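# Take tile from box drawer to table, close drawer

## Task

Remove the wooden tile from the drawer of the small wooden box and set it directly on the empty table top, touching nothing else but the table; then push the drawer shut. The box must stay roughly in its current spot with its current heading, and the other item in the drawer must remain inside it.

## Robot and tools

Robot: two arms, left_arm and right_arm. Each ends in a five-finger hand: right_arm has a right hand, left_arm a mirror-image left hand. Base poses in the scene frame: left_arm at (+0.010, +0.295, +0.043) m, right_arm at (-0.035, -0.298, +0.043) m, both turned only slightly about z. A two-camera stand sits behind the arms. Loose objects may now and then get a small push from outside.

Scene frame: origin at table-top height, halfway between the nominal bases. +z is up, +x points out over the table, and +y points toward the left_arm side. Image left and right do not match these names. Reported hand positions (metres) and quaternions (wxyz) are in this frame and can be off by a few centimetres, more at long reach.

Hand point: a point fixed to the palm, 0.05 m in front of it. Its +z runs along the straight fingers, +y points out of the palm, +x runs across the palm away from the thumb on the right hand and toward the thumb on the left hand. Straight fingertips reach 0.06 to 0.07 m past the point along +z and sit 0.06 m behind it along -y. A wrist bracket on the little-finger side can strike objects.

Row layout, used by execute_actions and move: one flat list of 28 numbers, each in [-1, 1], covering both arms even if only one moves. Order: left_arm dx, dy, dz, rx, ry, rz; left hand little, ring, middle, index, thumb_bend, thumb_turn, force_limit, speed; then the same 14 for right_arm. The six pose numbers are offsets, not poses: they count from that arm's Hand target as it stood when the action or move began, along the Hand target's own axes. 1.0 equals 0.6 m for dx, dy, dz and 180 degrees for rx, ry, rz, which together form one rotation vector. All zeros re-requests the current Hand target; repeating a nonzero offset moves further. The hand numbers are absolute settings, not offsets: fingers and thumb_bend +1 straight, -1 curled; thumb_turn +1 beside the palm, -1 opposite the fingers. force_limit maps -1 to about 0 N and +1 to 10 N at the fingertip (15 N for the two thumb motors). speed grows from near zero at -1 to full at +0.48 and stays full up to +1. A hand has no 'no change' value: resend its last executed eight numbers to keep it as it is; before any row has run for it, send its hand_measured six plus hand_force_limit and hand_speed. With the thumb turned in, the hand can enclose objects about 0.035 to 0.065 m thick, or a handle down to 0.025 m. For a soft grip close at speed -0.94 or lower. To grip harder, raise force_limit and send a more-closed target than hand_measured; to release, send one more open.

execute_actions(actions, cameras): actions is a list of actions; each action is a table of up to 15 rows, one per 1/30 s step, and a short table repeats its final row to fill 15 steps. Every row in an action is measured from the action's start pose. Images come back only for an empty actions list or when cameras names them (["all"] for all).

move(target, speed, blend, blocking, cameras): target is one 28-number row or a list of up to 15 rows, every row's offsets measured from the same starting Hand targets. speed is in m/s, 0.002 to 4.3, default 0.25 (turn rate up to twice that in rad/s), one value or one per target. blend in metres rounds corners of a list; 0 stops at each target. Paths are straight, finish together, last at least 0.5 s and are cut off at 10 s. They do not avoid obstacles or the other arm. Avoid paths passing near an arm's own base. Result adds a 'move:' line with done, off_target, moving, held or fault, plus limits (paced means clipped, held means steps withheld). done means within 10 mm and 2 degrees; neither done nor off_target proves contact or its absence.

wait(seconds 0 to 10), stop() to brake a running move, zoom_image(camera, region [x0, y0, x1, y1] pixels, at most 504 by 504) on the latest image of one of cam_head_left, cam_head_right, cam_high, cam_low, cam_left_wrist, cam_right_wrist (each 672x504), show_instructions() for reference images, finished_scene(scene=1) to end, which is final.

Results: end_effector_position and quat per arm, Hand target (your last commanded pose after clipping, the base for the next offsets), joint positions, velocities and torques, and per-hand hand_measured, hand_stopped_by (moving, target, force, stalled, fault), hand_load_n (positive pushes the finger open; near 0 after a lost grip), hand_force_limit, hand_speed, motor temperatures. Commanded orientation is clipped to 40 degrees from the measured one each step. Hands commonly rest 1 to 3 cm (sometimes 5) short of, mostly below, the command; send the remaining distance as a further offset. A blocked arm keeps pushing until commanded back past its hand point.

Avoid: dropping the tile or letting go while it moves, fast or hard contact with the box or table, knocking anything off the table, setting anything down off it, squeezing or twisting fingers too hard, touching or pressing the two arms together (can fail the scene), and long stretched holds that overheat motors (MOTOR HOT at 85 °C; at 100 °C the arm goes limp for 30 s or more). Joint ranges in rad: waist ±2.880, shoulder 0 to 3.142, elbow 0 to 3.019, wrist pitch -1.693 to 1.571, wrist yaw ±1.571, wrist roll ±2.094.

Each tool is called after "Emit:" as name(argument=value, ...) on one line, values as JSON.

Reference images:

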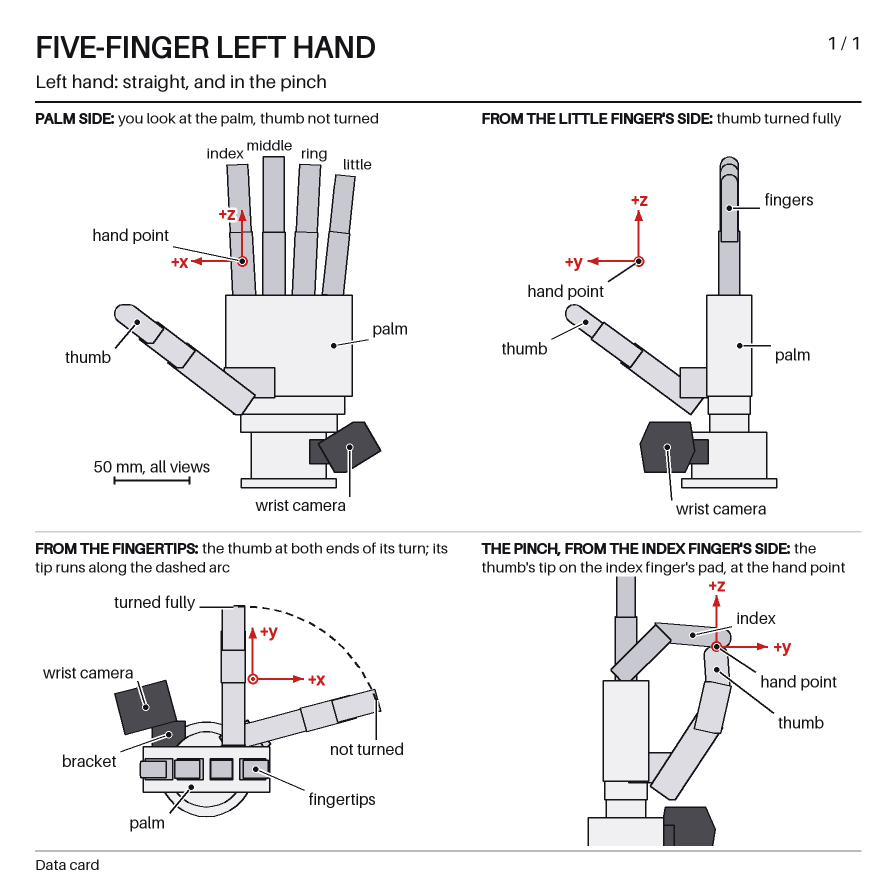

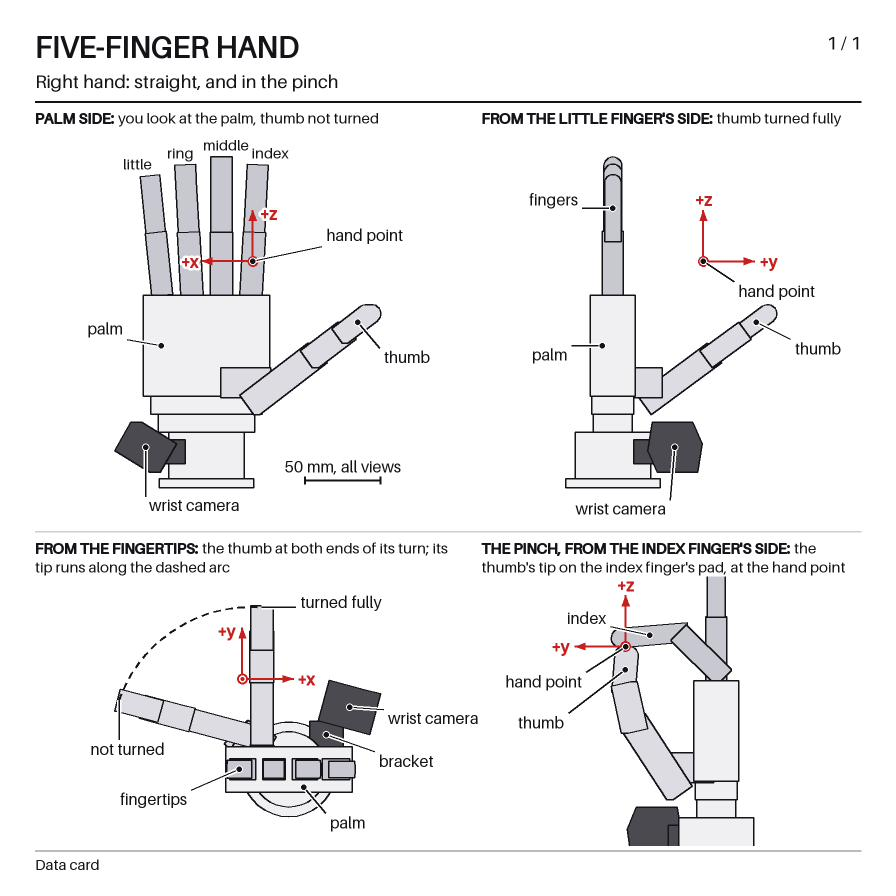

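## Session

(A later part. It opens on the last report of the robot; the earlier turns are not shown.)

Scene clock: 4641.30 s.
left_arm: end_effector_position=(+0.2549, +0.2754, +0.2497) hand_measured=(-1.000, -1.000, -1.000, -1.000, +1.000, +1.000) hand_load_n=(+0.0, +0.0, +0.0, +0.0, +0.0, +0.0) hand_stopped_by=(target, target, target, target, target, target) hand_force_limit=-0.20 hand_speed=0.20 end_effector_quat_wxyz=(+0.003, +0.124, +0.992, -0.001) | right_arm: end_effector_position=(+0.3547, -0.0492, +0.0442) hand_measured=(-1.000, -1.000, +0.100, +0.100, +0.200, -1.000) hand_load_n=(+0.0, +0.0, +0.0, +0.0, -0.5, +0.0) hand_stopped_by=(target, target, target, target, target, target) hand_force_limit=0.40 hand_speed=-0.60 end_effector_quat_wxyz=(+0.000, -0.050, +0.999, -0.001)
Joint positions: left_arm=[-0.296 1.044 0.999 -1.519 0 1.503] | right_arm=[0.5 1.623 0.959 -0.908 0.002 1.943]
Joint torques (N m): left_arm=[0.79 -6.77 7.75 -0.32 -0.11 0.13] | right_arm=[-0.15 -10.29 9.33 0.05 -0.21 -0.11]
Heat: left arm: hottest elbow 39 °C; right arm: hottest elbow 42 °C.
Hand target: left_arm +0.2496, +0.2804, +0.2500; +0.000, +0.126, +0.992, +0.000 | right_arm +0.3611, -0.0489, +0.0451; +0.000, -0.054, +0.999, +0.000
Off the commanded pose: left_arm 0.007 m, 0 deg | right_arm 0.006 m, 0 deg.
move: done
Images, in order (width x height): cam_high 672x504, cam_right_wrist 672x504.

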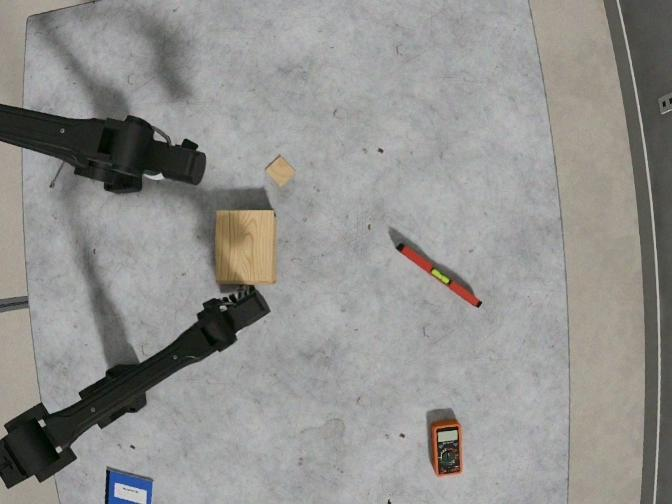

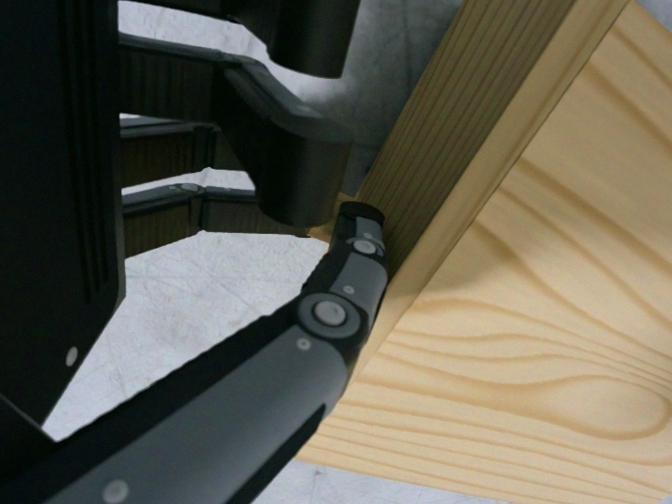

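Emit:
move(target=[[0,0,0,0,0,0,-1,-1,-1,-1,1,1,-0.2,0.2,0.0,-0.1,0,0,0,0.0,-1,-1,0.1,0.1,0.2,-1,0.4,-0.6],[0,0,0,0,0,0,-1,-1,-1,-1,1,1,-0.2,0.2,0.05,-0.16,0,0,0,0.05,-1,-1,0.1,0.1,0.2,-1,0.4,-0.6],[0,0,0,0,0,0,-1,-1,-1,-1,1,1,-0.2,0.2,0.2,-0.3,-0.25,0,0,0.1,-1,-1,0.1,0.1,0.2,-1,0.4,-0.6]], speed=[0.06,0.1,0.15], blend=[0.01,0.02,0], cameras=["cam_high","cam_right_wrist","cam_low","cam_head_left"])

Emit:
zoom_image(camera="cam_high", region=[180, 190, 300, 350])

Emit:
zoom_image(camera="cam_head_left", region=[240, 220, 400, 340])

Scene clock: 4657.30 s.
left_arm: end_effector_position=(+0.2549, +0.2754, +0.2497) hand_measured=(-1.000, -1.000, -1.000, -1.000, +1.000, +1.000) hand_load_n=(+0.0, +0.0, +0.0, +0.0, +0.0, +0.0) hand_stopped_by=(target, target, target, target, target, target) hand_force_limit=-0.20 hand_speed=0.20 end_effector_quat_wxyz=(+0.003, +0.124, +0.992, -0.001) | right_arm: end_effector_position=(+0.2448, -0.2372, +0.1719) hand_measured=(-1.000, -1.000, +0.100, +0.100, +0.200, -1.000) hand_load_n=(+0.0, +0.0, +0.0, +0.0, +0.0, +0.0) hand_stopped_by=(target, target, target, target, target, target) hand_force_limit=0.40 hand_speed=-0.60 end_effector_quat_wxyz=(-0.026, +0.102, +0.994, -0.004)
Joint positions: left_arm=[-0.296 1.044 0.999 -1.519 0 1.503] | right_arm=[0.065 1.017 0.783 -1.388 0.002 1.813]
Joint torques (N m): left_arm=[0.97 -6.83 7.77 -0.39 -0.1 0.12] | right_arm=[-0.79 -3.96 13.86 -0.06 -0.16 -0.11]
Heat: left arm: hottest elbow 38 °C; right arm: hottest elbow 42 °C.
Hand target: left_arm +0.2496, +0.2804, +0.2500; +0.000, +0.126, +0.992, +0.000 | right_arm +0.2614, -0.2408, +0.1950; +0.000, +0.103, +0.995, +0.000
Off the commanded pose: left_arm 0.007 m, 0 deg | right_arm 0.029 m, 3 deg.
move: off_target (right_arm)
Images, in order (width x height): cam_head_left 672x504, cam_high 672x504, cam_low 672x504, cam_right_wrist 672x504.

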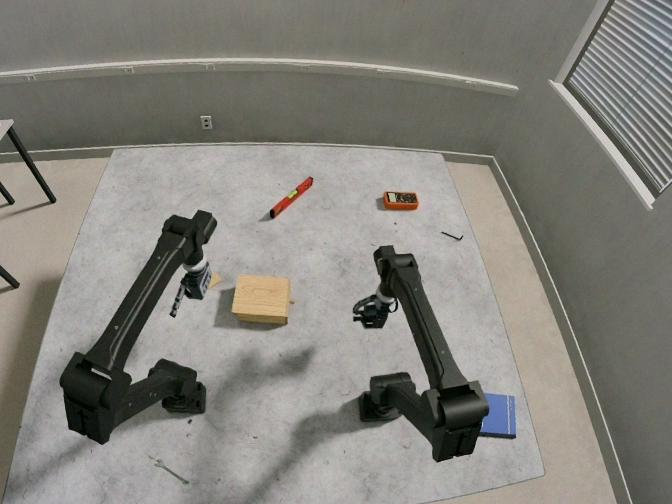

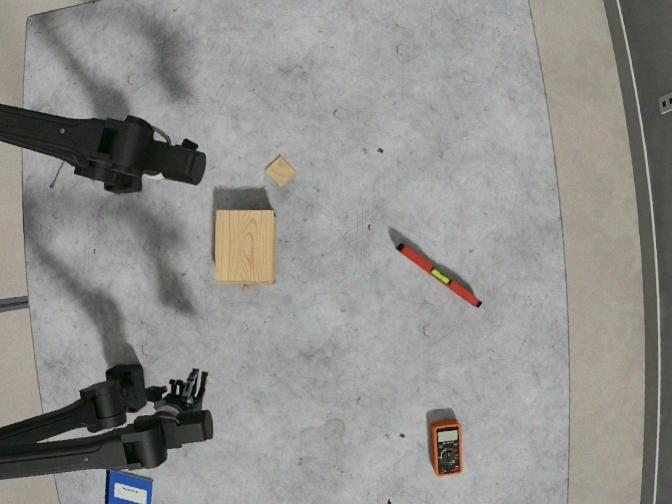

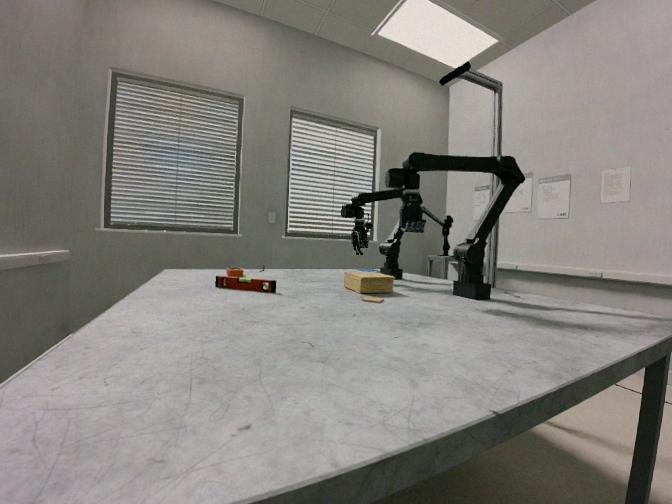

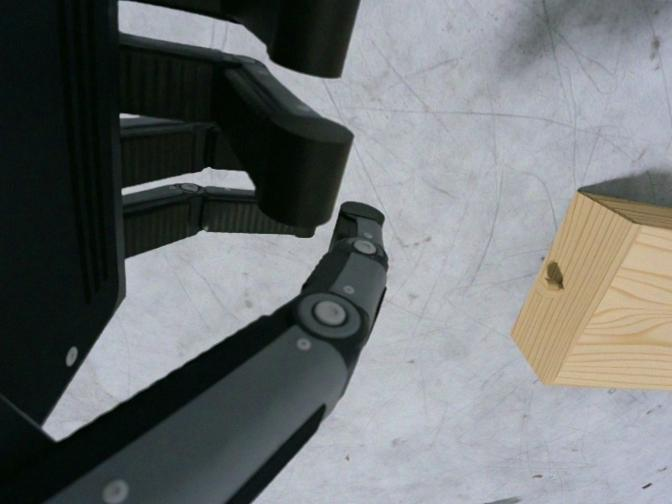

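Scaled by 3.150 from the camera's 672x504 image, which has a finer 960x720 frame.

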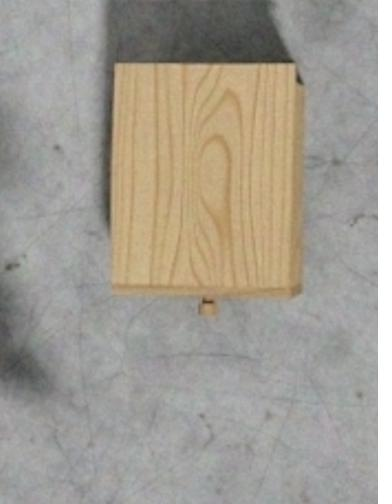

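Scaled by 3.150 from the camera's 672x504 image, which has a finer 960x720 frame.

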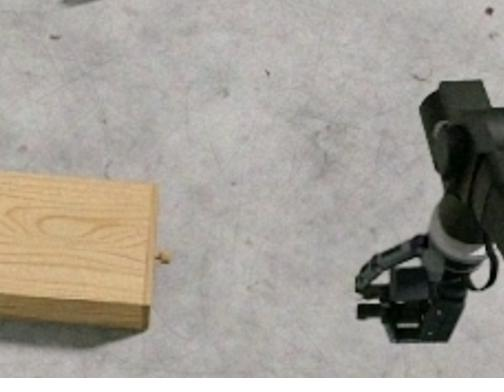

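Emit:
zoom_image(camera="cam_right_wrist", region=[500, 160, 672, 400])

Scaled by 2.100 from the camera's 672x504 image, which has a finer 960x720 frame.

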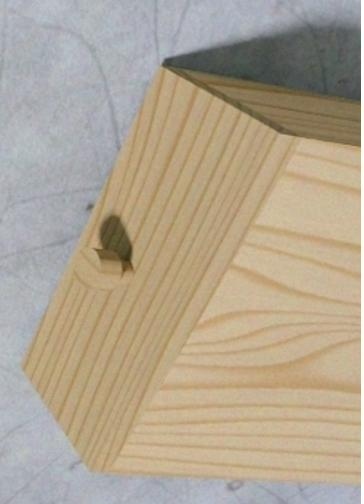

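Emit:
finished_scene(scene=1)

The scene is finished: the task was done.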